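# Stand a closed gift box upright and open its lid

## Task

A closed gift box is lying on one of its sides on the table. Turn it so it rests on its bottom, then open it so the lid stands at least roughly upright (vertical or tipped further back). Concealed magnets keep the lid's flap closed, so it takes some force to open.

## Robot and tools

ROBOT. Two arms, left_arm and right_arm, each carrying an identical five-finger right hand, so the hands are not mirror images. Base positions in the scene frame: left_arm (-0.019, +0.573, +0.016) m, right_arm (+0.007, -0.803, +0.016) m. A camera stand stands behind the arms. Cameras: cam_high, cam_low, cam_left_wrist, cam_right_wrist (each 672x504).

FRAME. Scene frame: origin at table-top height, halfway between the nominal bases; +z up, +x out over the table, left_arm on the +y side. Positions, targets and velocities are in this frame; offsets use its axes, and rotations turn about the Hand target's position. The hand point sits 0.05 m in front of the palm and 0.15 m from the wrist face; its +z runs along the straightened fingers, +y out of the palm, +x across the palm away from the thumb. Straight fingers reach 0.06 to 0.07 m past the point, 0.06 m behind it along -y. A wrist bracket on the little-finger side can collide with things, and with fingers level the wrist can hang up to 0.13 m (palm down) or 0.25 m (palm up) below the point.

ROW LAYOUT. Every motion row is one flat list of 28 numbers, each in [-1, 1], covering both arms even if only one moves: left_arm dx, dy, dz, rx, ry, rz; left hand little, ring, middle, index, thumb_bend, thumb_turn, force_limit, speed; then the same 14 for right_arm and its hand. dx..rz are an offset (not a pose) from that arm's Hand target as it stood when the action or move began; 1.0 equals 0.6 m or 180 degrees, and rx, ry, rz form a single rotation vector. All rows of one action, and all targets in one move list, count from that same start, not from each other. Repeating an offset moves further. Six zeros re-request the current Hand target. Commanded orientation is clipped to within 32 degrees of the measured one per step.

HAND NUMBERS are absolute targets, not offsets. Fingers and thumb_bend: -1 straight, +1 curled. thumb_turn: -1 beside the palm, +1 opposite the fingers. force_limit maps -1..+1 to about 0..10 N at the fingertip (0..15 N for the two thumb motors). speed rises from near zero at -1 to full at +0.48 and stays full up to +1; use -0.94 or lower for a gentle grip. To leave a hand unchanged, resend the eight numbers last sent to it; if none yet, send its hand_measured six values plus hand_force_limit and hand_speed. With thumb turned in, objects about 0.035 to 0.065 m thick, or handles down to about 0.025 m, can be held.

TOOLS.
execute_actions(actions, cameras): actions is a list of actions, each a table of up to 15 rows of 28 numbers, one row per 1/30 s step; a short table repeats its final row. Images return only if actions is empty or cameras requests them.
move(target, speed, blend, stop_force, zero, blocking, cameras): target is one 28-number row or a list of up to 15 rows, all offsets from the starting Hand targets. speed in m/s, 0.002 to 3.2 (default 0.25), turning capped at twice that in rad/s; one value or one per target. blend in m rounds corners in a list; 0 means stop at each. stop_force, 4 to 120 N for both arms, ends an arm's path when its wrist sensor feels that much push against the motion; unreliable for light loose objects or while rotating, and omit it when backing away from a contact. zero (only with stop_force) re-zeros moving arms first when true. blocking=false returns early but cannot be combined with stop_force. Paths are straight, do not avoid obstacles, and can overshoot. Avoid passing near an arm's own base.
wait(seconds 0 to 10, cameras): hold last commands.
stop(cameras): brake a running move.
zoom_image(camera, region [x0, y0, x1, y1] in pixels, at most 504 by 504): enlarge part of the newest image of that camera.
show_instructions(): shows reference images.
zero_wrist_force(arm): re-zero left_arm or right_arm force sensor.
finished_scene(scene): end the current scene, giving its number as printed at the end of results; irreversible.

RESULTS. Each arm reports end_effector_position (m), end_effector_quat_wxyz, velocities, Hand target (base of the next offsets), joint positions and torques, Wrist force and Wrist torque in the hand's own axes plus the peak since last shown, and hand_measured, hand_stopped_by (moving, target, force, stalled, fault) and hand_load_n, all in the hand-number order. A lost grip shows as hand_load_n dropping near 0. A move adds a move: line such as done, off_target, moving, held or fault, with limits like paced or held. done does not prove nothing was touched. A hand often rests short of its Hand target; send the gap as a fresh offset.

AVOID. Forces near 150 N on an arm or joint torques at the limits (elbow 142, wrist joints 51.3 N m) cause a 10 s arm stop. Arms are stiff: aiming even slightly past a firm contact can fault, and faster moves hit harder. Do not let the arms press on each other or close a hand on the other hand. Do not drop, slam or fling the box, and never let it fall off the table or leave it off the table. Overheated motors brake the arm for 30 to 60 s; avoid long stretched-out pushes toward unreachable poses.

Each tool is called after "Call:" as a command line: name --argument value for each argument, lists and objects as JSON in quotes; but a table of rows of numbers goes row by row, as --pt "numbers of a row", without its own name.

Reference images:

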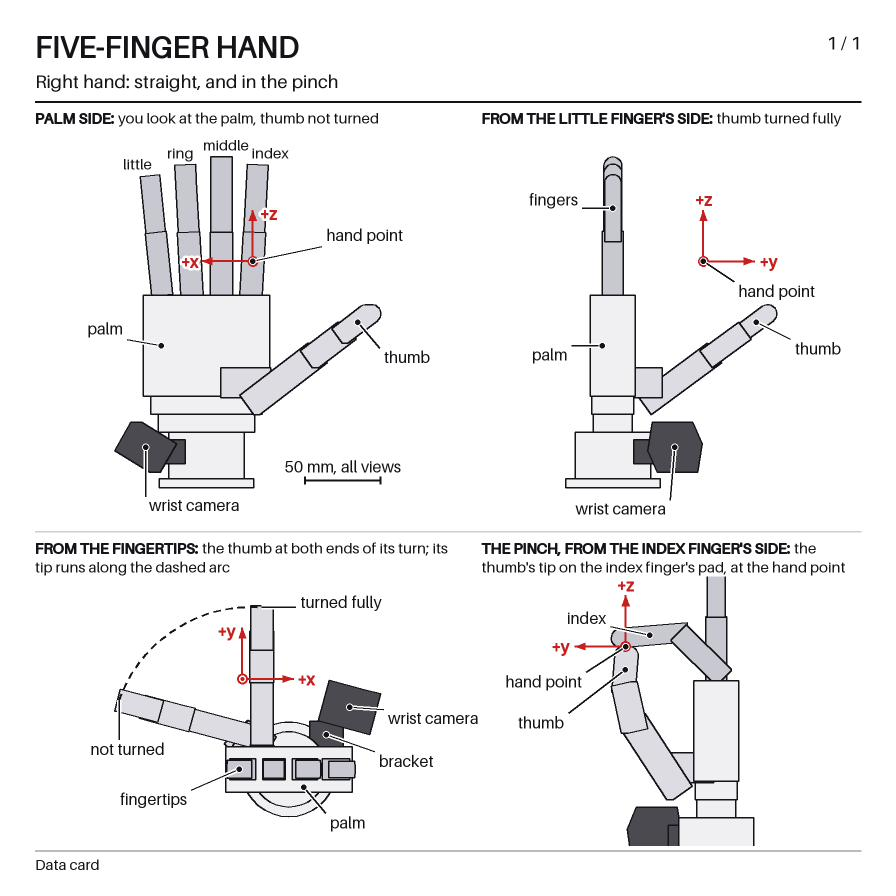

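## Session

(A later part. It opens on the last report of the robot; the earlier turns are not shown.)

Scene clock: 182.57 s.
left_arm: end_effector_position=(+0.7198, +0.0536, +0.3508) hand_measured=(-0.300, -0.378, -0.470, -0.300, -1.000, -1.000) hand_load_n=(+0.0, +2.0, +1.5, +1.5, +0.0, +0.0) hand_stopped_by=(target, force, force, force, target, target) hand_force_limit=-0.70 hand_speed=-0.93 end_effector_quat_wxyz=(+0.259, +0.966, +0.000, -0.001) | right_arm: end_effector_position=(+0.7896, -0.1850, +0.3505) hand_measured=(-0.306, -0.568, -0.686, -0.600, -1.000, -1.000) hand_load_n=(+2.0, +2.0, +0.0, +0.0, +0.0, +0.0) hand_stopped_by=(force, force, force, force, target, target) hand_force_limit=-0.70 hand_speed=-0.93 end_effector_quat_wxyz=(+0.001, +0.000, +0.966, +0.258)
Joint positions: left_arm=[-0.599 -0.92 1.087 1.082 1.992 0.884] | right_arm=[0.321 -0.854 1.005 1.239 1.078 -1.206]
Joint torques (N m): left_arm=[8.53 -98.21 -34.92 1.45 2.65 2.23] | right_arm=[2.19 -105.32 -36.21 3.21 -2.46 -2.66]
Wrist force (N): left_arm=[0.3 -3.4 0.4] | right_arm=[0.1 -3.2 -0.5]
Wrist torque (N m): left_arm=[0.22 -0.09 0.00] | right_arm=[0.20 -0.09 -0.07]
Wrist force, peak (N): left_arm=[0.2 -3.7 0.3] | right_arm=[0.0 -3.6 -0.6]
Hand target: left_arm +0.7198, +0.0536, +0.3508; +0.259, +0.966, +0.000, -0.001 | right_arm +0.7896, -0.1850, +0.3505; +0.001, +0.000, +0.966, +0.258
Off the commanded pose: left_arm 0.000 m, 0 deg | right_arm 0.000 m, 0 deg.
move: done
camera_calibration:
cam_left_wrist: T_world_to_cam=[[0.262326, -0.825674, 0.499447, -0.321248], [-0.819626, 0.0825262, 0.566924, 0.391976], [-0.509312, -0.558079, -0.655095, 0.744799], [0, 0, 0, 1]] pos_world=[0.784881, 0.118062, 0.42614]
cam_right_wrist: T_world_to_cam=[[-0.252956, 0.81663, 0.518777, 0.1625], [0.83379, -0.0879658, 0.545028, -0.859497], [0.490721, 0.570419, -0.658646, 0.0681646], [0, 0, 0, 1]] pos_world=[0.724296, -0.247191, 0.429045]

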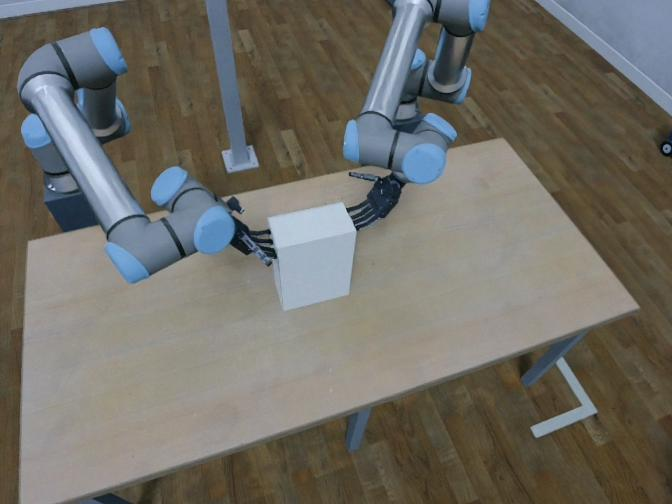

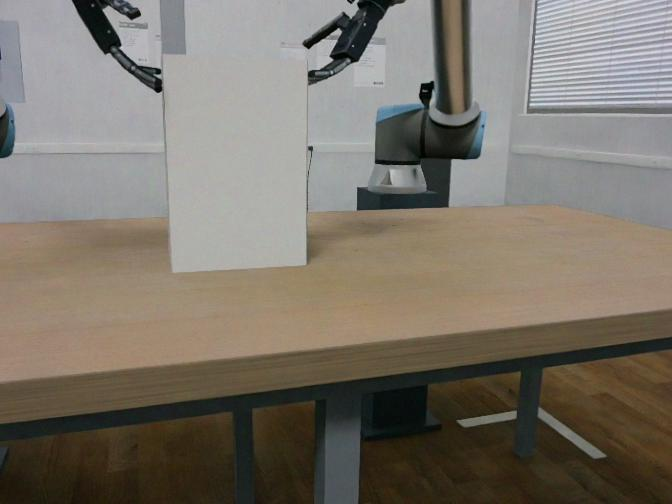

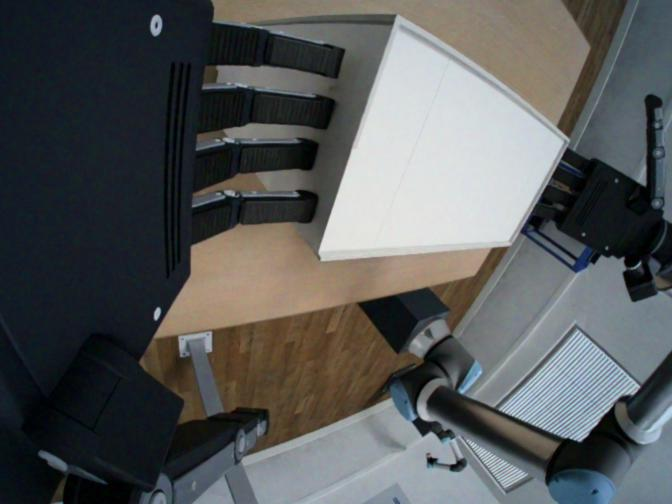

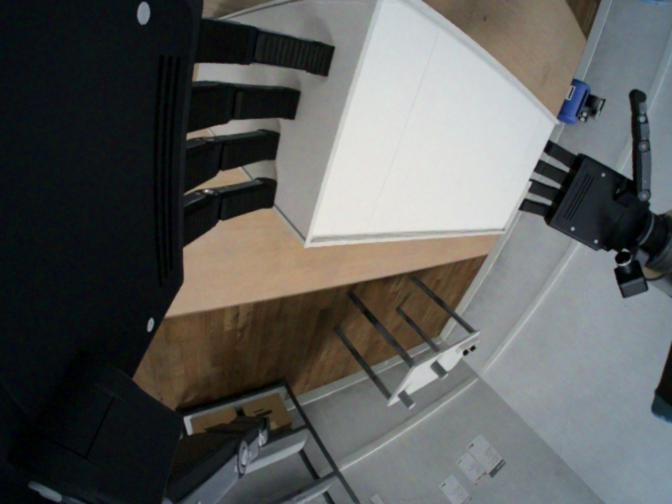

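Call:
move --target '[0,0,0,0,0,0,0.2,0.2,0.2,0.2,-1,-1,-0.35,-0.93,0,0,0,0,0,0,0.2,0.2,0.2,0.2,-1,-1,-0.35,-0.93]' --cameras '["cam_high","cam_low"]'

Scene clock: 188.57 s.
left_arm: end_effector_position=(+0.7198, +0.0536, +0.3508) hand_measured=(+0.200, -0.366, -0.458, -0.282, -1.000, -1.000) hand_load_n=(+0.0, +3.0, +2.5, +5.5, +0.0, +0.5) hand_stopped_by=(target, force, force, force, target, target) hand_force_limit=-0.35 hand_speed=-0.93 end_effector_quat_wxyz=(+0.259, +0.966, +0.000, -0.001) | right_arm: end_effector_position=(+0.7896, -0.1850, +0.3505) hand_measured=(-0.294, -0.562, -0.668, -0.588, -1.000, -1.000) hand_load_n=(+3.5, +1.0, +4.5, +3.5, +0.0, +0.0) hand_stopped_by=(force, force, force, force, target, target) hand_force_limit=-0.35 hand_speed=-0.93 end_effector_quat_wxyz=(+0.001, +0.000, +0.966, +0.258)
Joint positions: left_arm=[-0.599 -0.92 1.087 1.082 1.992 0.884] | right_arm=[0.321 -0.854 1.005 1.239 1.078 -1.206]
Joint torques (N m): left_arm=[-21.34 -96.62 -44.78 1.56 2.58 1.13] | right_arm=[12.49 -105.76 -39.93 3.27 -5.12 -0.71]
Wrist force (N): left_arm=[-1.3 -11.7 -4.6] | right_arm=[-1.1 -13.0 -3.9]
Wrist torque (N m): left_arm=[0.67 -0.02 -0.15] | right_arm=[0.68 -0.13 -0.28]
Wrist force, peak (N): left_arm=[-1.3 -12.0 -4.9] | right_arm=[-1.4 -13.4 -4.1]
Hand target: left_arm +0.7198, +0.0536, +0.3508; +0.259, +0.966, +0.000, -0.001 | right_arm +0.7896, -0.1850, +0.3505; +0.001, +0.000, +0.966, +0.258
Off the commanded pose: left_arm 0.000 m, 0 deg | right_arm 0.000 m, 0 deg.
move: done
Images, in order (width x height): cam_high 672x504, cam_low 672x504.

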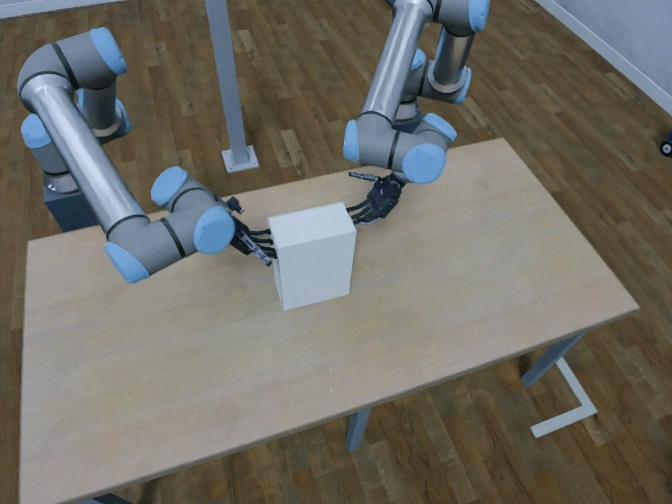

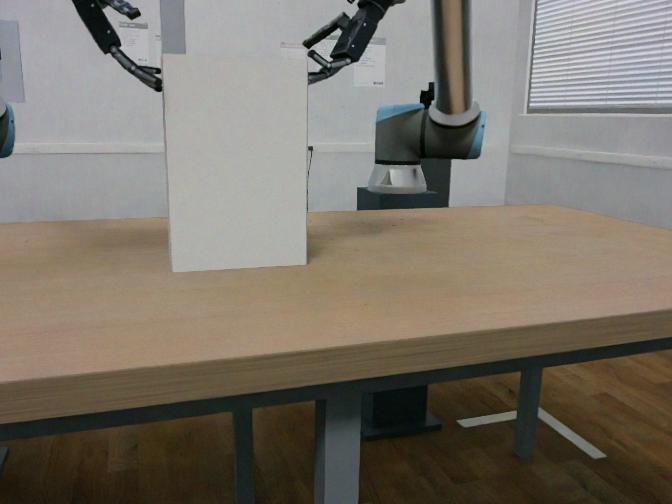

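Call:
move --pt "-0.126 0 0.0075 0 0 0 0.2 0.2 0.2 0.2 -1 -1 -0.35 -0.93 -0.126 0 0.0075 0 0 0 0.2 0.2 0.2 0.2 -1 -1 -0.35 -0.93" --pt "-0.25 0 -0.018 0 0 0 0.2 0.2 0.2 0.2 -1 -1 -0.35 -0.93 -0.25 0 -0.018 0 0 0 0.2 0.2 0.2 0.2 -1 -1 -0.35 -0.93" --speed 0.1 --blend 0.02 --cameras '["cam_high","cam_low"]'

Scene clock: 199.53 s.
left_arm: end_effector_position=(+0.5698, +0.0536, +0.3400) hand_measured=(+0.200, -0.366, -0.458, -0.282, -1.000, -1.000) hand_load_n=(+0.0, -1.0, -1.0, +0.0, +0.0, +0.0) hand_stopped_by=(target, force, force, force, target, target) hand_force_limit=-0.35 hand_speed=-0.93 end_effector_quat_wxyz=(+0.259, +0.966, +0.000, -0.001) | right_arm: end_effector_position=(+0.6396, -0.1850, +0.3398) hand_measured=(-0.294, -0.562, -0.668, -0.588, -1.000, -1.000) hand_load_n=(-2.0, +1.0, +2.0, +0.0, +0.0, +0.0) hand_stopped_by=(force, force, force, force, target, target) hand_force_limit=-0.35 hand_speed=-0.93 end_effector_quat_wxyz=(+0.001, +0.000, +0.966, +0.258)
Joint positions: left_arm=[-0.725 -1.152 1.458 0.893 1.949 0.756] | right_arm=[0.387 -1.075 1.376 1.054 1.091 -1.133]
Joint torques (N m): left_arm=[5.87 -62.4 -46.44 2.3 4.16 2.26] | right_arm=[-1.39 -59.73 -39.99 5.14 -2.35 -2.72]
Wrist force (N): left_arm=[0.8 -6.6 -10.4] | right_arm=[0.6 -6.2 -5.3]
Wrist torque (N m): left_arm=[0.46 0.22 -0.13] | right_arm=[0.24 0.20 -0.12]
Wrist force, peak (N): left_arm=[1.9 -7.4 -15.8] | right_arm=[-3.2 -7.0 -13.3]
Hand target: left_arm +0.5698, +0.0536, +0.3400; +0.259, +0.966, +0.000, -0.001 | right_arm +0.6396, -0.1850, +0.3397; +0.001, +0.000, +0.966, +0.258
Off the commanded pose: left_arm 0.000 m, 0 deg | right_arm 0.000 m, 0 deg.
move: done
Images, in order (width x height): cam_high 672x504, cam_low 672x504.

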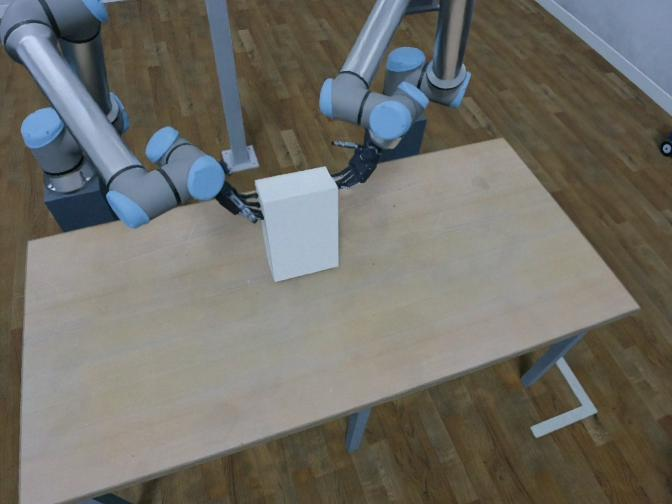

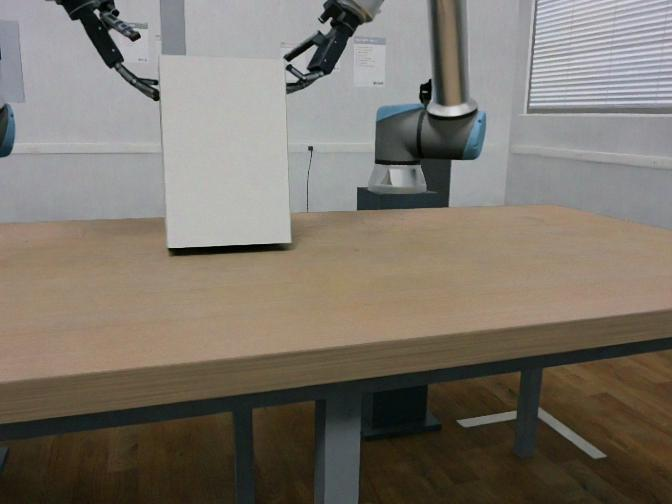

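Call:
move --pt "0 0 0 0 0 0 0.2 0.3 0.3 0.3 -1 -1 -0.1 -0.93 0 0 0 0 0 0 0.3 0.3 0.3 0.3 -1 -1 -0.1 -0.93" --pt "0.05 0 0.03 0 0 0 0.2 0.3 0.3 0.3 -1 -1 -0.1 -0.93 0.05 0 0.03 0 0 0 0.3 0.3 0.3 0.3 -1 -1 -0.1 -0.93" --pt "0.12 0 0.075 0 0 0 0.2 0.3 0.3 0.3 -1 -1 -0.1 -0.93 0.12 0 0.075 0 0 0 0.3 0.3 0.3 0.3 -1 -1 -0.1 -0.93" --speed 0.1 --cameras '["cam_high","cam_low"]'

Scene clock: 232.20 s.
left_arm: end_effector_position=(+0.6419, +0.0537, +0.3850) hand_measured=(+0.200, -0.354, -0.446, -0.258, -1.000, -1.000) hand_load_n=(+0.0, +6.5, +4.0, +4.0, +0.0, +0.0) hand_stopped_by=(target, force, force, force, target, target) hand_force_limit=-0.10 hand_speed=-0.93 end_effector_quat_wxyz=(+0.259, +0.966, +0.000, -0.001) | right_arm: end_effector_position=(+0.7116, -0.1850, +0.3845) hand_measured=(-0.256, -0.544, -0.656, -0.570, -1.000, -1.000) hand_load_n=(+6.5, +4.0, +4.0, +3.0, +0.0, +0.0) hand_stopped_by=(force, force, force, force, target, target) hand_force_limit=-0.10 hand_speed=-0.93 end_effector_quat_wxyz=(+0.001, +0.000, +0.966, +0.258)
Joint positions: left_arm=[-0.659 -1.06 1.245 1.039 1.972 0.822] | right_arm=[0.353 -0.99 1.166 1.198 1.083 -1.171]
Joint torques (N m): left_arm=[-29.64 -83.1 -43.52 -2.19 3.59 -2.12] | right_arm=[26.57 -96.95 -47.84 0.25 -5.56 3.49]
Wrist force (N): left_arm=[-1.5 -19.8 -9.4] | right_arm=[-1.0 -22.0 -7.7]
Wrist torque (N m): left_arm=[1.12 -0.03 -0.47] | right_arm=[1.05 0.10 -0.58]
Wrist force, peak (N): left_arm=[-1.1 -20.5 -9.9] | right_arm=[-1.2 -22.6 -8.6]
Hand target: left_arm +0.6418, +0.0536, +0.3850; +0.259, +0.966, +0.000, -0.001 | right_arm +0.7116, -0.1850, +0.3847; +0.001, +0.000, +0.966, +0.258
Off the commanded pose: left_arm 0.000 m, 0 deg | right_arm 0.000 m, 0 deg.
move: done
Images, in order (width x height): cam_high 672x504, cam_low 672x504.

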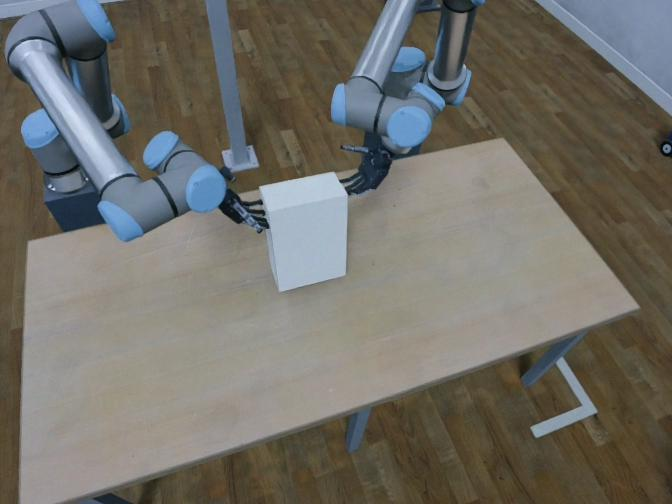

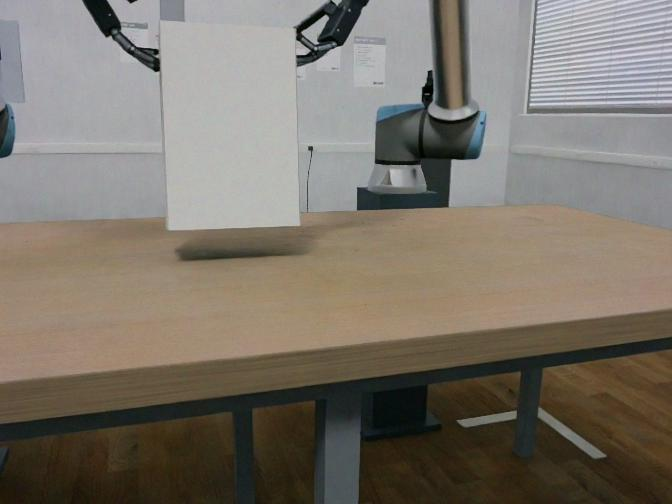

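Call:
move --pt "-0.037 0 -0.0305 0 -0.125 0 0.2 0.3 0.3 0.3 -1 -1 -0.1 -0.93 -0.046 0 0.014 0 -0.125 0 0.3 0.3 0.3 0.3 -1 -1 -0.1 -0.93" --pt "-0.0595 0 -0.173 0 -0.25 0 0.2 0.3 0.3 0.3 -1 -1 -0.1 -0.93 -0.094 0 -0.09 0 -0.25 0 0.3 0.3 0.3 0.3 -1 -1 -0.1 -0.93" --speed 0.15 --blend 0.01 --cameras '["cam_high","cam_low"]'

Scene clock: 246.00 s.
left_arm: end_effector_position=(+0.6060, +0.0536, +0.2813) hand_measured=(+0.200, -0.354, -0.446, -0.258, -1.000, -1.000) hand_load_n=(+0.0, +4.5, +4.5, +0.0, +0.0, +0.0) hand_stopped_by=(target, force, force, force, target, target) hand_force_limit=-0.10 hand_speed=-0.93 end_effector_quat_wxyz=(+0.239, +0.893, -0.099, +0.369) | right_arm: end_effector_position=(+0.6552, -0.1850, +0.3308) hand_measured=(-0.256, -0.544, -0.656, -0.570, -1.000, -1.000) hand_load_n=(+4.0, +2.0, +2.0, +0.5, +0.0, +0.0) hand_stopped_by=(force, force, force, force, target, target) hand_force_limit=-0.10 hand_speed=-0.93 end_effector_quat_wxyz=(+0.371, -0.099, +0.892, +0.239)
Joint positions: left_arm=[-0.857 -1.337 1.797 0.209 1.422 0.989] | right_arm=[0.459 -1.273 1.702 0.241 1.393 -1.249]
Joint torques (N m): left_arm=[6.53 -44.97 -52.36 -3.76 3.05 -1.22] | right_arm=[2.25 -41.37 -44.25 -1.09 -4.65 3.44]
Wrist force (N): left_arm=[-0.3 -13.0 -5.2] | right_arm=[0.0 -13.2 -7.9]
Wrist torque (N m): left_arm=[0.62 0.05 -0.28] | right_arm=[0.66 0.00 -0.60]
Wrist force, peak (N): left_arm=[-2.8 -22.4 -11.5] | right_arm=[-2.3 -25.2 -9.8]
Hand target: left_arm +0.6061, +0.0536, +0.2812; +0.239, +0.893, -0.099, +0.369 | right_arm +0.6552, -0.1850, +0.3307; +0.371, -0.099, +0.892, +0.239
Off the commanded pose: left_arm 0.000 m, 0 deg | right_arm 0.000 m, 0 deg.
move: done
Images, in order (width x height): cam_high 672x504, cam_low 672x504.

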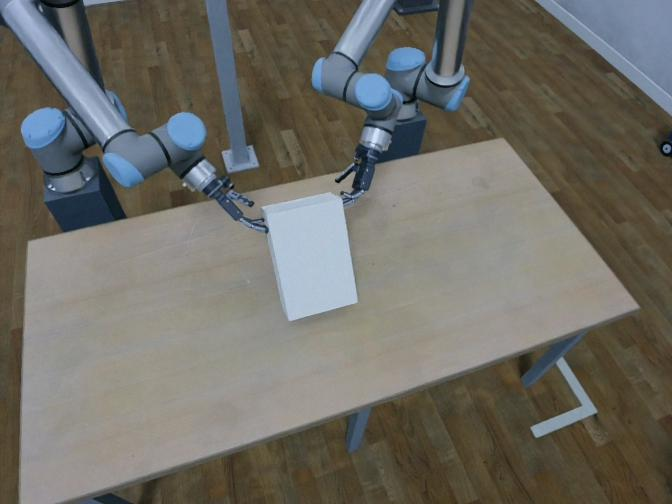

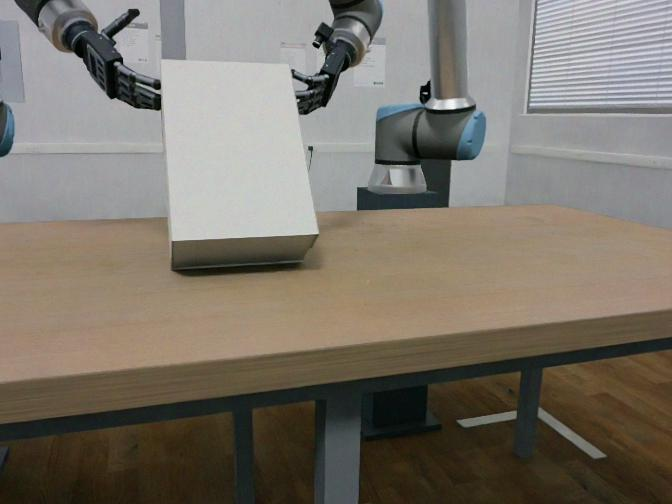

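Call:
move --pt "-0.085 0 -0.055 0 0 0 0.2 0.3 0.3 0.3 -1 -1 -0.1 -0.93 -0.085 0 -0.055 0 0 0 0.3 0.3 0.3 0.3 -1 -1 -0.1 -0.93" --pt "-0.145 0 -0.113 0 0 0 0.2 0.3 0.3 0.3 -1 -1 -0.1 -0.93 -0.145 0 -0.113 0 0 0 0.3 0.3 0.3 0.3 -1 -1 -0.1 -0.93" --pt "-0.195 0 -0.183 0 0 0 0.2 0.3 0.3 0.3 -1 -1 -0.1 -0.93 -0.195 0 -0.183 0 0 0 0.3 0.3 0.3 0.3 -1 -1 -0.1 -0.93" --pt "-0.233 0 -0.258 0 0 0 0.2 0.3 0.3 0.3 -1 -1 -0.1 -0.93 -0.233 0 -0.258 0 0 0 0.3 0.3 0.3 0.3 -1 -1 -0.1 -0.93" --pt "-0.254 0 -0.332 0 0 0 0.2 0.3 0.3 0.3 -1 -1 -0.1 -0.93 -0.254 0 -0.332 0 0 0 0.3 0.3 0.3 0.3 -1 -1 -0.1 -0.93" --speed 0.12 --blend 0.01 --cameras '["all"]'

Scene clock: 260.83 s.
left_arm: end_effector_position=(+0.4537, +0.0537, +0.0820) hand_measured=(+0.200, -0.354, -0.446, -0.258, -1.000, -1.000) hand_load_n=(+0.0, +1.0, +3.0, +0.0, +0.0, +0.5) hand_stopped_by=(target, force, force, force, target, target) hand_force_limit=-0.10 hand_speed=-0.93 end_effector_quat_wxyz=(+0.239, +0.893, -0.099, +0.369) | right_arm: end_effector_position=(+0.5028, -0.1850, +0.1314) hand_measured=(-0.256, -0.544, -0.656, -0.570, -1.000, -1.000) hand_load_n=(+0.5, +0.5, +0.0, +0.0, +0.0, +0.0) hand_stopped_by=(force, force, force, force, target, target) hand_force_limit=-0.10 hand_speed=-0.93 end_effector_quat_wxyz=(+0.371, -0.099, +0.892, +0.239)
Joint positions: left_arm=[-1.106 -1.281 2.179 -0.189 1.229 0.826] | right_arm=[0.593 -1.222 2.064 -0.183 1.498 -1.166]
Joint torques (N m): left_arm=[14.39 -48.3 -41.78 -0.18 2.78 2.11] | right_arm=[-5.15 -65.15 -37.02 0.84 -2.2 -1.87]
Wrist force (N): left_arm=[-0.7 -3.6 0.1] | right_arm=[-1.1 -3.0 -2.3]
Wrist torque (N m): left_arm=[0.09 -0.13 0.08] | right_arm=[0.09 0.30 -0.19]
Wrist force, peak (N): left_arm=[1.2 -13.6 -9.3] | right_arm=[-5.1 -11.3 -14.3]
Hand target: left_arm +0.4537, +0.0536, +0.0820; +0.239, +0.893, -0.099, +0.369 | right_arm +0.5028, -0.1850, +0.1315; +0.371, -0.099, +0.892, +0.239
Off the commanded pose: left_arm 0.000 m, 0 deg | right_arm 0.000 m, 0 deg.
move: done
camera_calibration:
cam_left_wrist: T_world_to_cam=[[-0.167696, -0.825751, 0.538529, 0.0747397], [-0.980448, 0.0826464, -0.178582, 0.460337], [0.102957, -0.557947, -0.823465, 0.169175], [0, 0, 0, 1]] pos_world=[0.446452, 0.118062, 0.181268]
cam_right_wrist: T_world_to_cam=[[-0.545607, 0.816689, 0.187967, 0.394165], [0.204345, -0.0878748, 0.974947, -0.240896], [0.812746, 0.570348, -0.118941, -0.168298], [0, 0, 0, 1]] pos_world=[0.401069, -0.247091, 0.140753]

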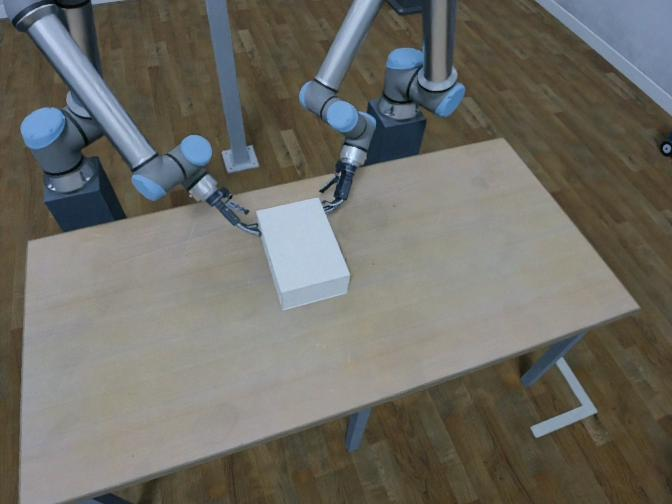

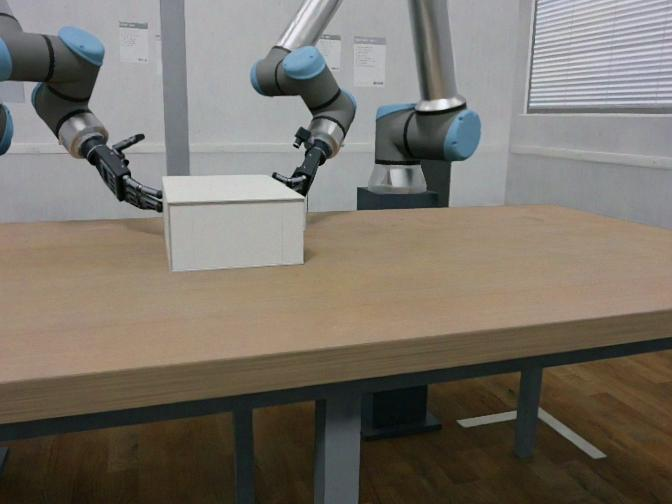

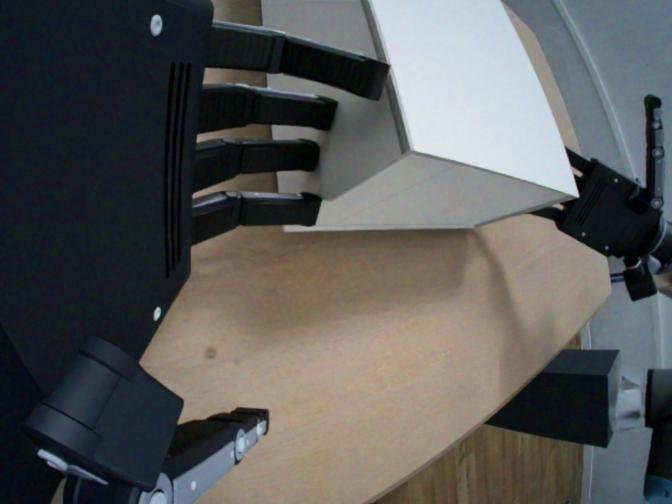

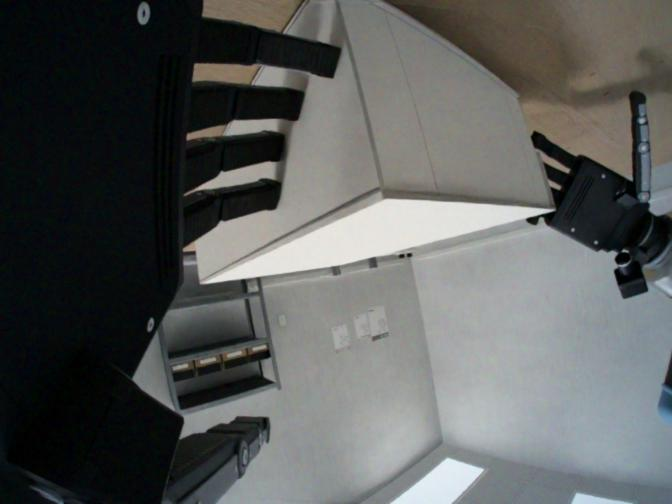

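Call:
move --pt "0 0 0 0 0 0 -1 -1 -1 -1 -1 -1 -0.1 -0.75 0 0 0 0 0 0 -1 -1 -1 -1 -1 -1 -0.1 -0.75" --pt "0.15 0.25 0.2 0 0 0 -1 -1 -1 -1 -1 -1 -0.1 -0.75 -0.1 -0.2 0.1 0 0 0 -1 -1 -1 -1 -1 -1 -0.1 -0.75" --speed 0.3 --cameras '["all"]'

Scene clock: 282.57 s.
left_arm: end_effector_position=(+0.5438, +0.2035, +0.2021) hand_measured=(-1.000, -1.000, -1.000, -1.000, -1.000, -1.000) hand_load_n=(+0.0, +0.0, +0.0, +0.0, +0.0, +0.0) hand_stopped_by=(target, target, target, target, target, target) hand_force_limit=-0.10 hand_speed=-0.75 end_effector_quat_wxyz=(+0.239, +0.893, -0.099, +0.369) | right_arm: end_effector_position=(+0.4428, -0.3049, +0.1915) hand_measured=(-1.000, -1.000, -1.000, -1.000, -1.000, -1.000) hand_load_n=(+0.0, +0.0, +0.0, +0.0, +0.0, +0.0) hand_stopped_by=(target, target, target, target, target, target) hand_force_limit=-0.10 hand_speed=-0.75 end_effector_quat_wxyz=(+0.371, -0.099, +0.892, +0.239)
Joint positions: left_arm=[-0.746 -1.465 2.114 0.012 1.509 1.058] | right_arm=[0.422 -1.497 2.279 -0.108 1.364 -1.272]
Joint torques (N m): left_arm=[14.73 -44.27 -24.58 1.82 0.98 0.85] | right_arm=[-4.94 -41.77 -30.24 -1.03 0.84 2.93]
Wrist force (N): left_arm=[0.8 0.0 0.1] | right_arm=[-1.8 -0.4 -0.5]
Wrist torque (N m): left_arm=[-0.06 -0.08 0.20] | right_arm=[-0.13 0.07 -0.10]
Wrist force, peak (N): left_arm=[-0.9 -3.9 0.1] | right_arm=[-1.6 -3.2 -2.8]
Hand target: left_arm +0.5437, +0.2036, +0.2020; +0.239, +0.893, -0.099, +0.369 | right_arm +0.4428, -0.3050, +0.1915; +0.371, -0.099, +0.892, +0.239
Off the commanded pose: left_arm 0.000 m, 0 deg | right_arm 0.000 m, 0 deg.
move: done
camera_calibration:
cam_left_wrist: T_world_to_cam=[[-0.167761, -0.825614, 0.538718, 0.14881], [-0.980415, 0.0825418, -0.178809, 0.557821], [0.10316, -0.558165, -0.823292, 0.342275], [0, 0, 0, 1]] pos_world=[0.536552, 0.267862, 0.301369]
cam_right_wrist: T_world_to_cam=[[-0.545725, 0.816632, 0.187874, 0.448174], [0.204133, -0.0878915, 0.97499, -0.297716], [0.81272, 0.570427, -0.118737, -0.0439471], [0, 0, 0, 1]] pos_world=[0.34107, -0.367091, 0.200852]

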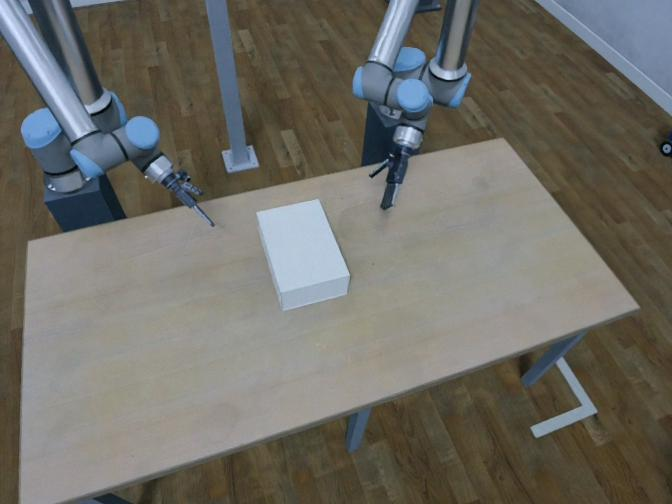

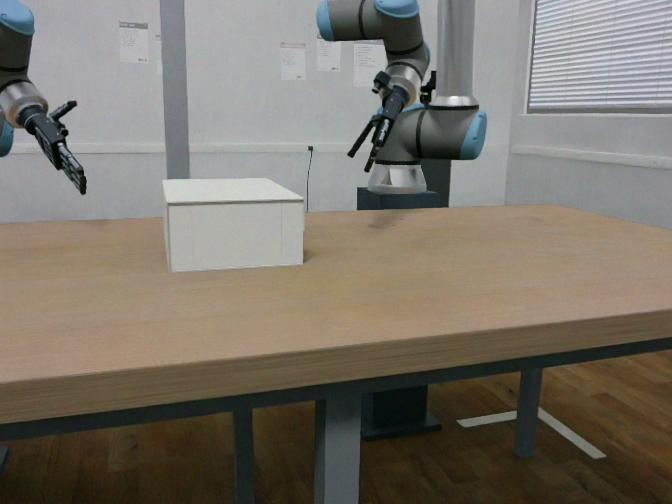

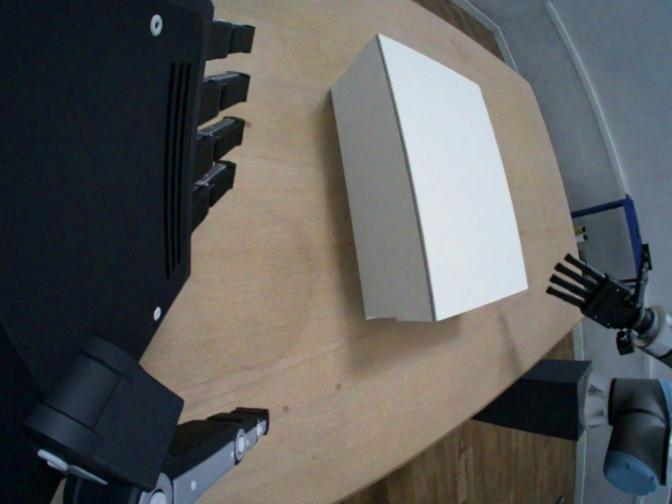

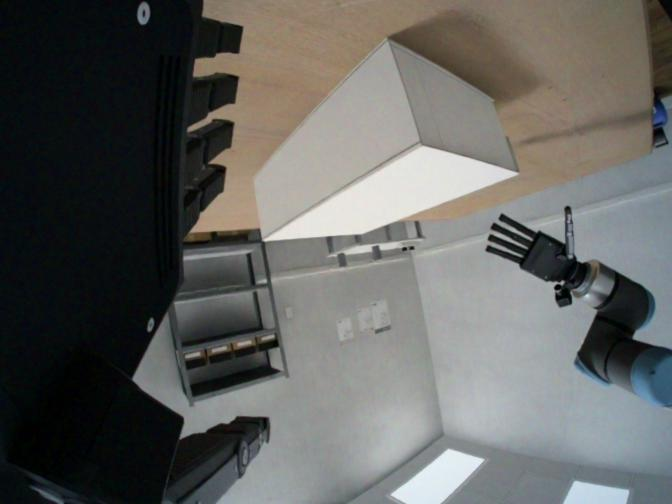

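Call:
zoom_image --camera "cam_left_wrist" --region '[320, 180, 470, 330]'

Call:
zoom_image --camera "cam_right_wrist" --region '[380, 30, 530, 190]'

Call:
zoom_image --camera "cam_low" --region '[150, 160, 320, 290]'

Call:
zoom_image --camera "cam_right_wrist" --region '[240, 130, 400, 250]'

Scaled by 3.360 from the camera's 672x504 image, which has a finer 960x720 frame.

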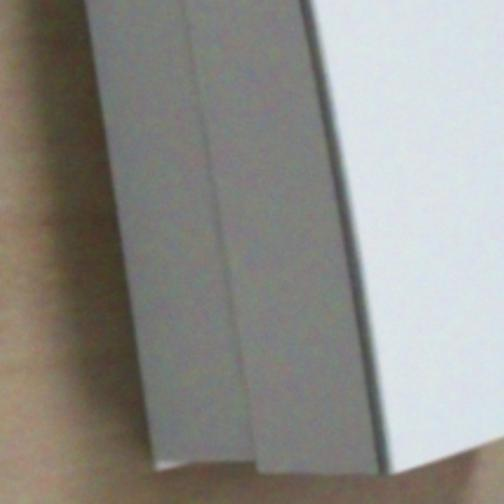

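Scaled by 3.150 from the camera's 672x504 image, which has a finer 960x720 frame.

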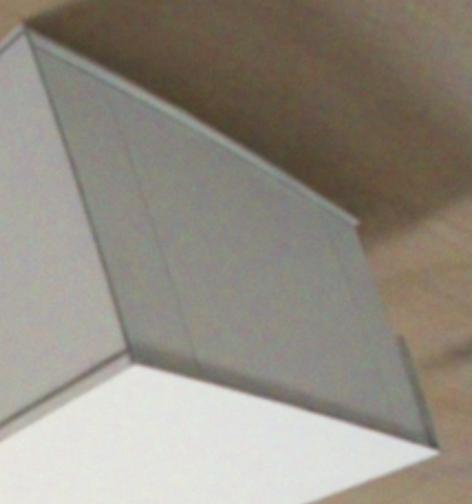

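Scaled by 2.965.

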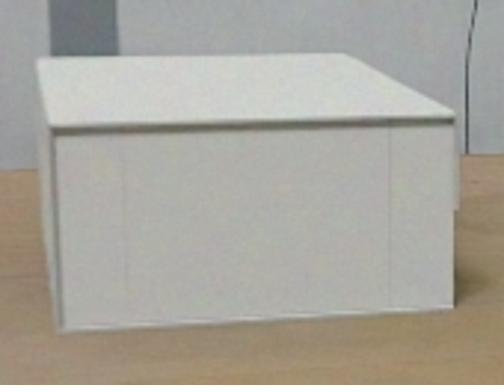

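Scaled by 3.150 from the camera's 672x504 image, which has a finer 960x720 frame.

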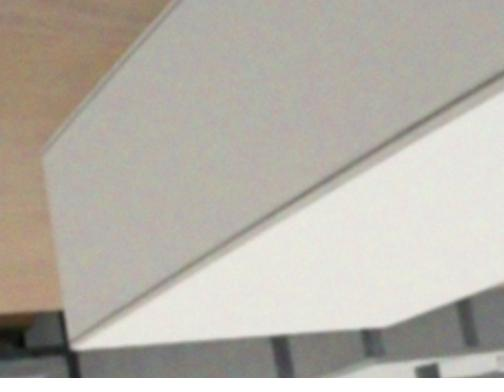

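Call:
move --pt "0.06 -0.03 0.0 -0.105 0.12 -0.043 -1 -1 -1 -1 -1 -1 -0.1 -0.75 -0.07 0.09 0.115 0.098 0.098 -0.236 -1 -1 -1 -1 -1 -1 -0.1 -0.75" --pt "0.127 -0.06 -0.07 -0.21 0.239 -0.087 -1 -1 -1 -1 -1 -1 -0.1 -0.75 0.0 0.325 0.03 0.196 0.196 -0.472 -1 -1 -1 -1 -1 -1 -0.1 -0.75" --speed 0.4 --blend 0.03 --cameras '["all"]'

Scene clock: 325.57 s.
left_arm: end_effector_position=(+0.6201, +0.1677, +0.1601) hand_measured=(-1.000, -1.000, -1.000, -1.000, -1.000, -1.000) hand_load_n=(+0.0, +0.0, +0.0, +0.0, +0.0, +0.0) hand_stopped_by=(target, target, target, target, target, target) hand_force_limit=-0.10 hand_speed=-0.75 end_effector_quat_wxyz=(+0.573, +0.819, -0.001, +0.000) | right_arm: end_effector_position=(+0.4428, -0.1100, +0.2094) hand_measured=(-1.000, -1.000, -1.000, -1.000, -1.000, -1.000) hand_load_n=(+0.0, +0.0, +0.0, +0.0, +0.0, +0.0) hand_stopped_by=(target, target, target, target, target, target) hand_force_limit=-0.10 hand_speed=-0.75 end_effector_quat_wxyz=(+0.183, +0.683, +0.683, +0.182)
Joint positions: left_arm=[-0.436 -0.972 1.787 -0.122 2.575 0.613] | right_arm=[1.01 -0.965 1.427 0.811 2.007 0.942]
Joint torques (N m): left_arm=[-15.05 -68.8 -17.71 2.66 2.17 -0.04] | right_arm=[-7.28 -76.45 -44.33 3.83 2.35 2.89]
Wrist force (N): left_arm=[-0.4 1.1 0.9] | right_arm=[-1.9 0.2 0.0]
Wrist torque (N m): left_arm=[-0.05 -0.05 -0.01] | right_arm=[0.05 0.25 0.12]
Wrist force, peak (N): left_arm=[0.2 0.3 1.6] | right_arm=[-2.6 -0.3 -1.5]
Hand target: left_arm +0.6199, +0.1676, +0.1600; +0.573, +0.819, -0.001, +0.000 | right_arm +0.4428, -0.1100, +0.2095; +0.183, +0.683, +0.683, +0.183
Off the commanded pose: left_arm 0.000 m, 0 deg | right_arm 0.000 m, 0 deg.
move: done
camera_calibration:
cam_left_wrist: T_world_to_cam=[[0.260734, -0.312618, 0.913394, -0.256979], [-0.820693, 0.426477, 0.380238, 0.381791], [-0.50841, -0.848756, -0.145367, 0.59923], [0, 0, 0, 1]] pos_world=[0.684991, 0.265439, 0.176659]
cam_right_wrist: T_world_to_cam=[[0.817051, 0.251352, 0.518893, -0.449301], [-0.0883067, -0.8348, 0.543425, -0.160237], [0.569762, -0.489828, -0.659878, -0.0487286], [0, 0, 0, 1]] pos_world=[0.380716, -0.0447014, 0.288061]

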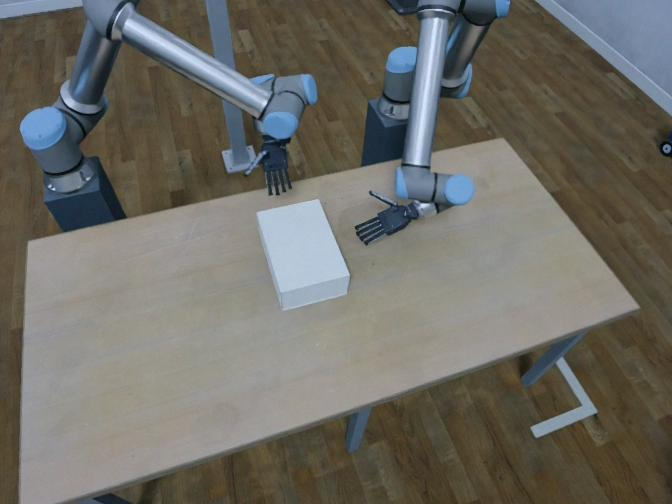

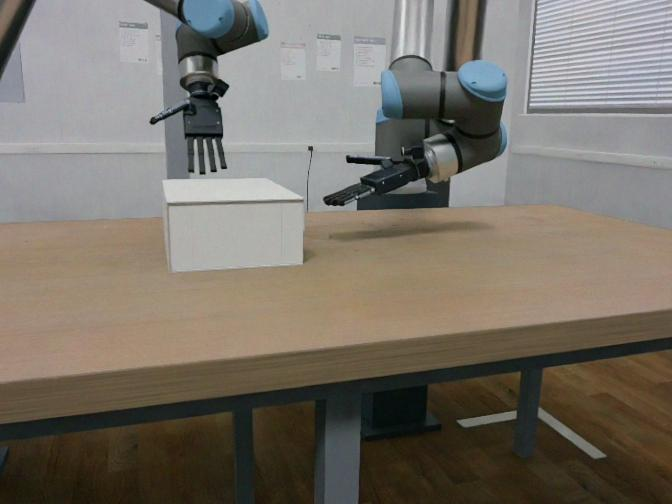

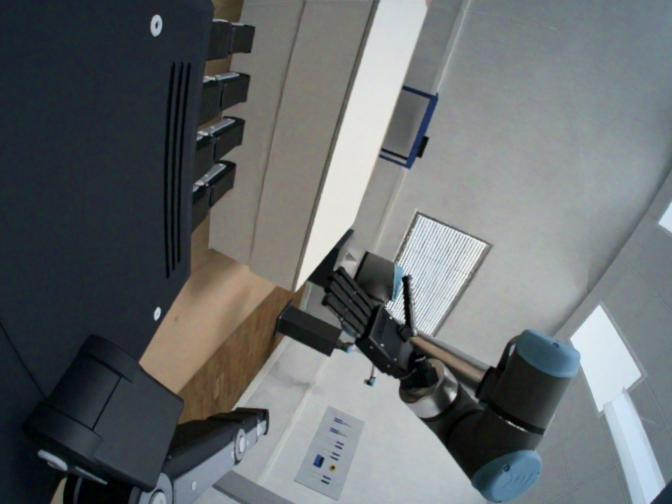

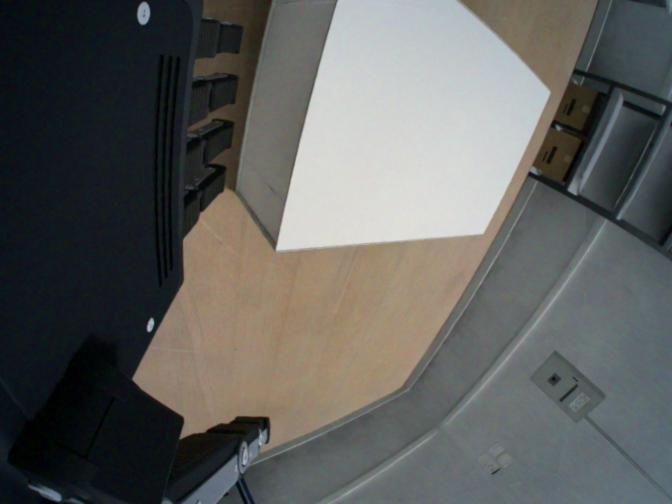

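Call:
move --target '[0.01,-0.11,-0.067,0,0,0,-1,-1,-1,-1,-1,-1,-0.1,-0.75,0.02,0.058,-0.14,0,0,0,-1,-1,-1,-1,-1,-1,-0.1,-0.75]' --speed 0.2 --cameras '["all"]'

Call:
zoom_image --camera "cam_low" --region '[270, 170, 380, 270]'

Call:
zoom_image --camera "cam_left_wrist" --region '[180, 0, 380, 200]'

Call:
zoom_image --camera "cam_right_wrist" --region '[180, 0, 340, 260]'

Call:
zoom_image --camera "cam_high" --region '[230, 140, 430, 300]'

Scene clock: 334.43 s.
left_arm: end_effector_position=(+0.6260, +0.1016, +0.1199) hand_measured=(-1.000, -1.000, -1.000, -1.000, -1.000, -1.000) hand_load_n=(+0.0, +0.0, +0.0, +0.0, +0.0, +0.0) hand_stopped_by=(target, target, target, target, target, target) hand_force_limit=-0.10 hand_speed=-0.75 end_effector_quat_wxyz=(+0.573, +0.819, -0.001, +0.000) | right_arm: end_effector_position=(+0.4548, -0.0751, +0.1256) hand_measured=(-1.000, -1.000, -1.000, -1.000, -1.000, -1.000) hand_load_n=(+0.0, +0.0, +0.0, +0.0, +0.0, +0.0) hand_stopped_by=(target, target, target, target, target, target) hand_force_limit=-0.10 hand_speed=-0.75 end_effector_quat_wxyz=(+0.183, +0.683, +0.683, +0.183)
Joint positions: left_arm=[-0.518 -0.912 1.761 -0.229 2.51 0.524] | right_arm=[1.02 -0.843 1.381 0.74 2.01 0.954]
Joint torques (N m): left_arm=[5.93 -77.23 -16.02 1.95 2.7 1.44] | right_arm=[-8.05 -81.87 -28.58 5.25 1.8 -2.33]
Wrist force (N): left_arm=[-0.2 0.8 1.1] | right_arm=[-2.1 -0.2 0.4]
Wrist torque (N m): left_arm=[-0.09 -0.09 0.04] | right_arm=[-0.07 0.25 -0.01]
Wrist force, peak (N): left_arm=[-0.2 0.7 2.6] | right_arm=[-2.3 1.2 -2.3]
Hand target: left_arm +0.6259, +0.1016, +0.1198; +0.573, +0.819, -0.001, +0.000 | right_arm +0.4548, -0.0752, +0.1255; +0.183, +0.683, +0.683, +0.183
Off the commanded pose: left_arm 0.000 m, 0 deg | right_arm 0.000 m, 0 deg.
move: done
camera_calibration:
cam_left_wrist: T_world_to_cam=[[0.260804, -0.312646, 0.913364, -0.242527], [-0.820548, 0.426658, 0.380347, 0.430039], [-0.508609, -0.848655, -0.145267, 0.540435], [0, 0, 0, 1]] pos_world=[0.69099, 0.199338, 0.136459]
cam_right_wrist: T_world_to_cam=[[0.817087, 0.250932, 0.51904, -0.424421], [-0.0886274, -0.834932, 0.54317, -0.0844118], [0.569662, -0.489818, -0.659972, -0.0937589], [0, 0, 0, 1]] pos_world=[0.392718, -0.00990237, 0.204263]

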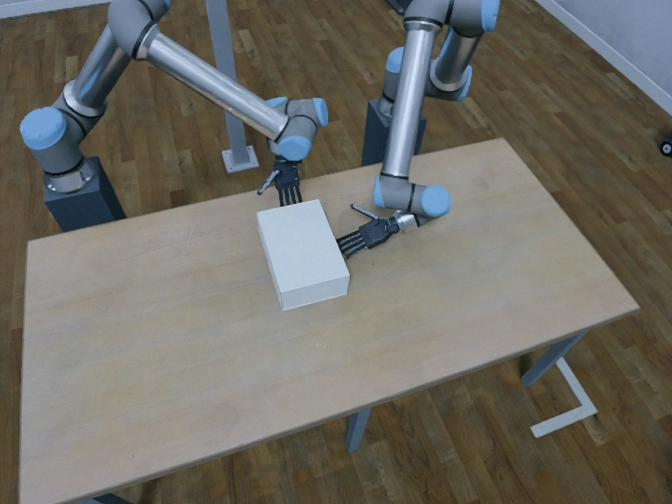

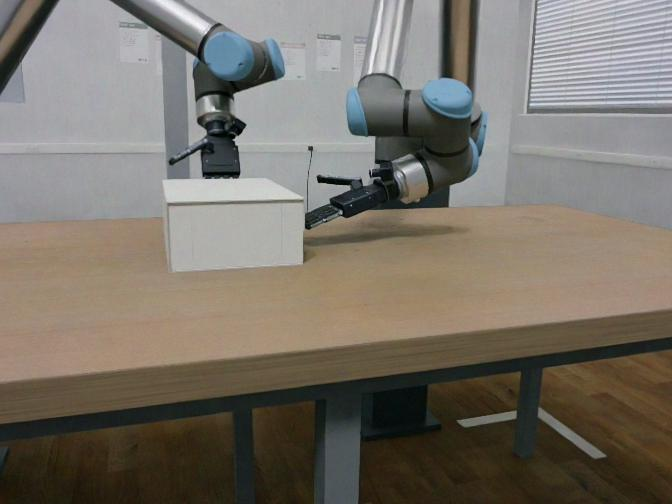

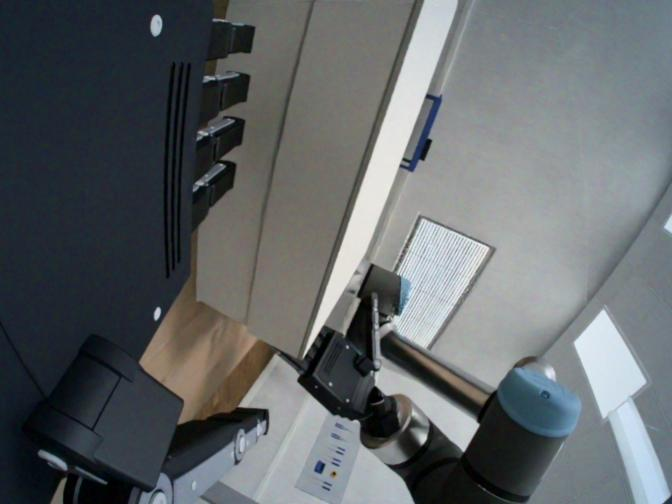

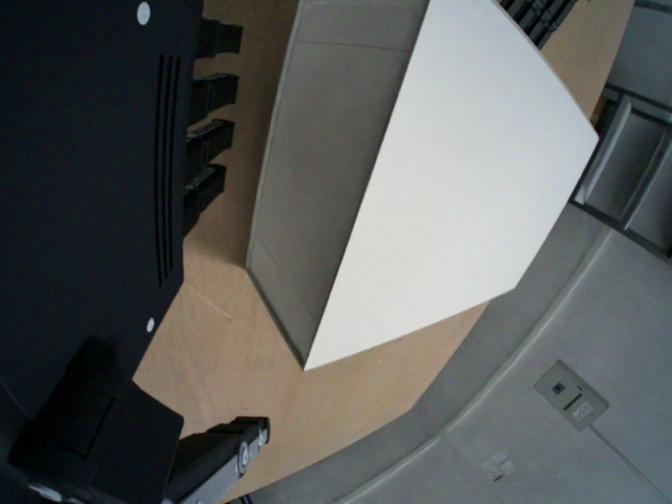

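Scaled by 4.582.

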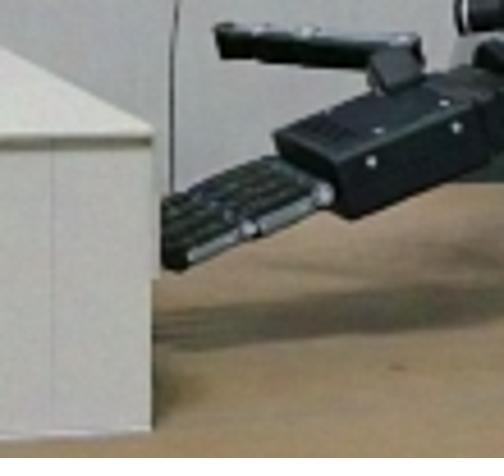

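Scaled by 2.520 from the camera's 672x504 image, which has a finer 960x720 frame.

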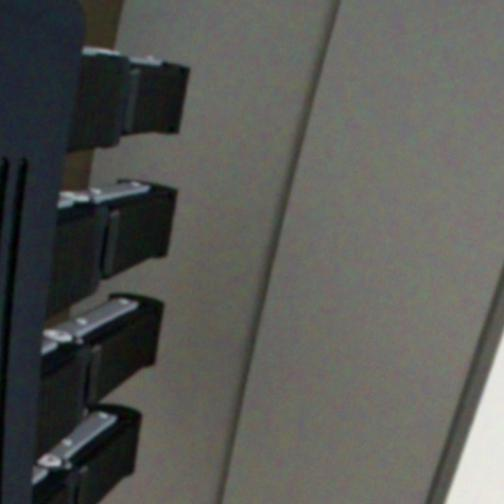

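Scaled by 1.938 from the camera's 672x504 image, which has a finer 960x720 frame.

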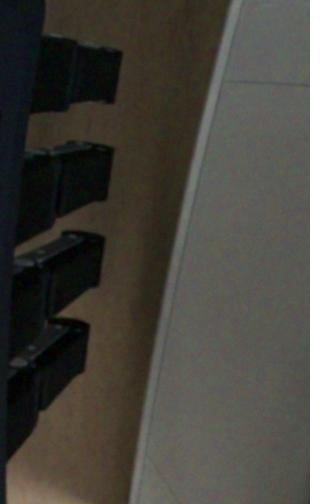

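Scaled by 2.520.

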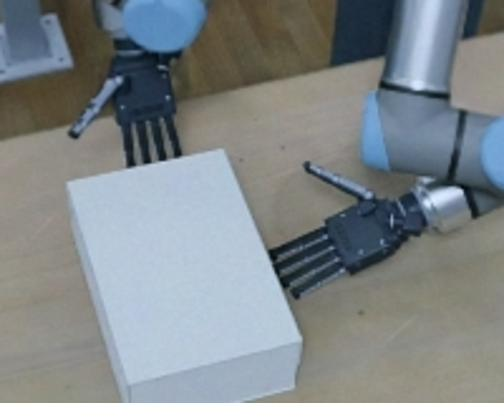

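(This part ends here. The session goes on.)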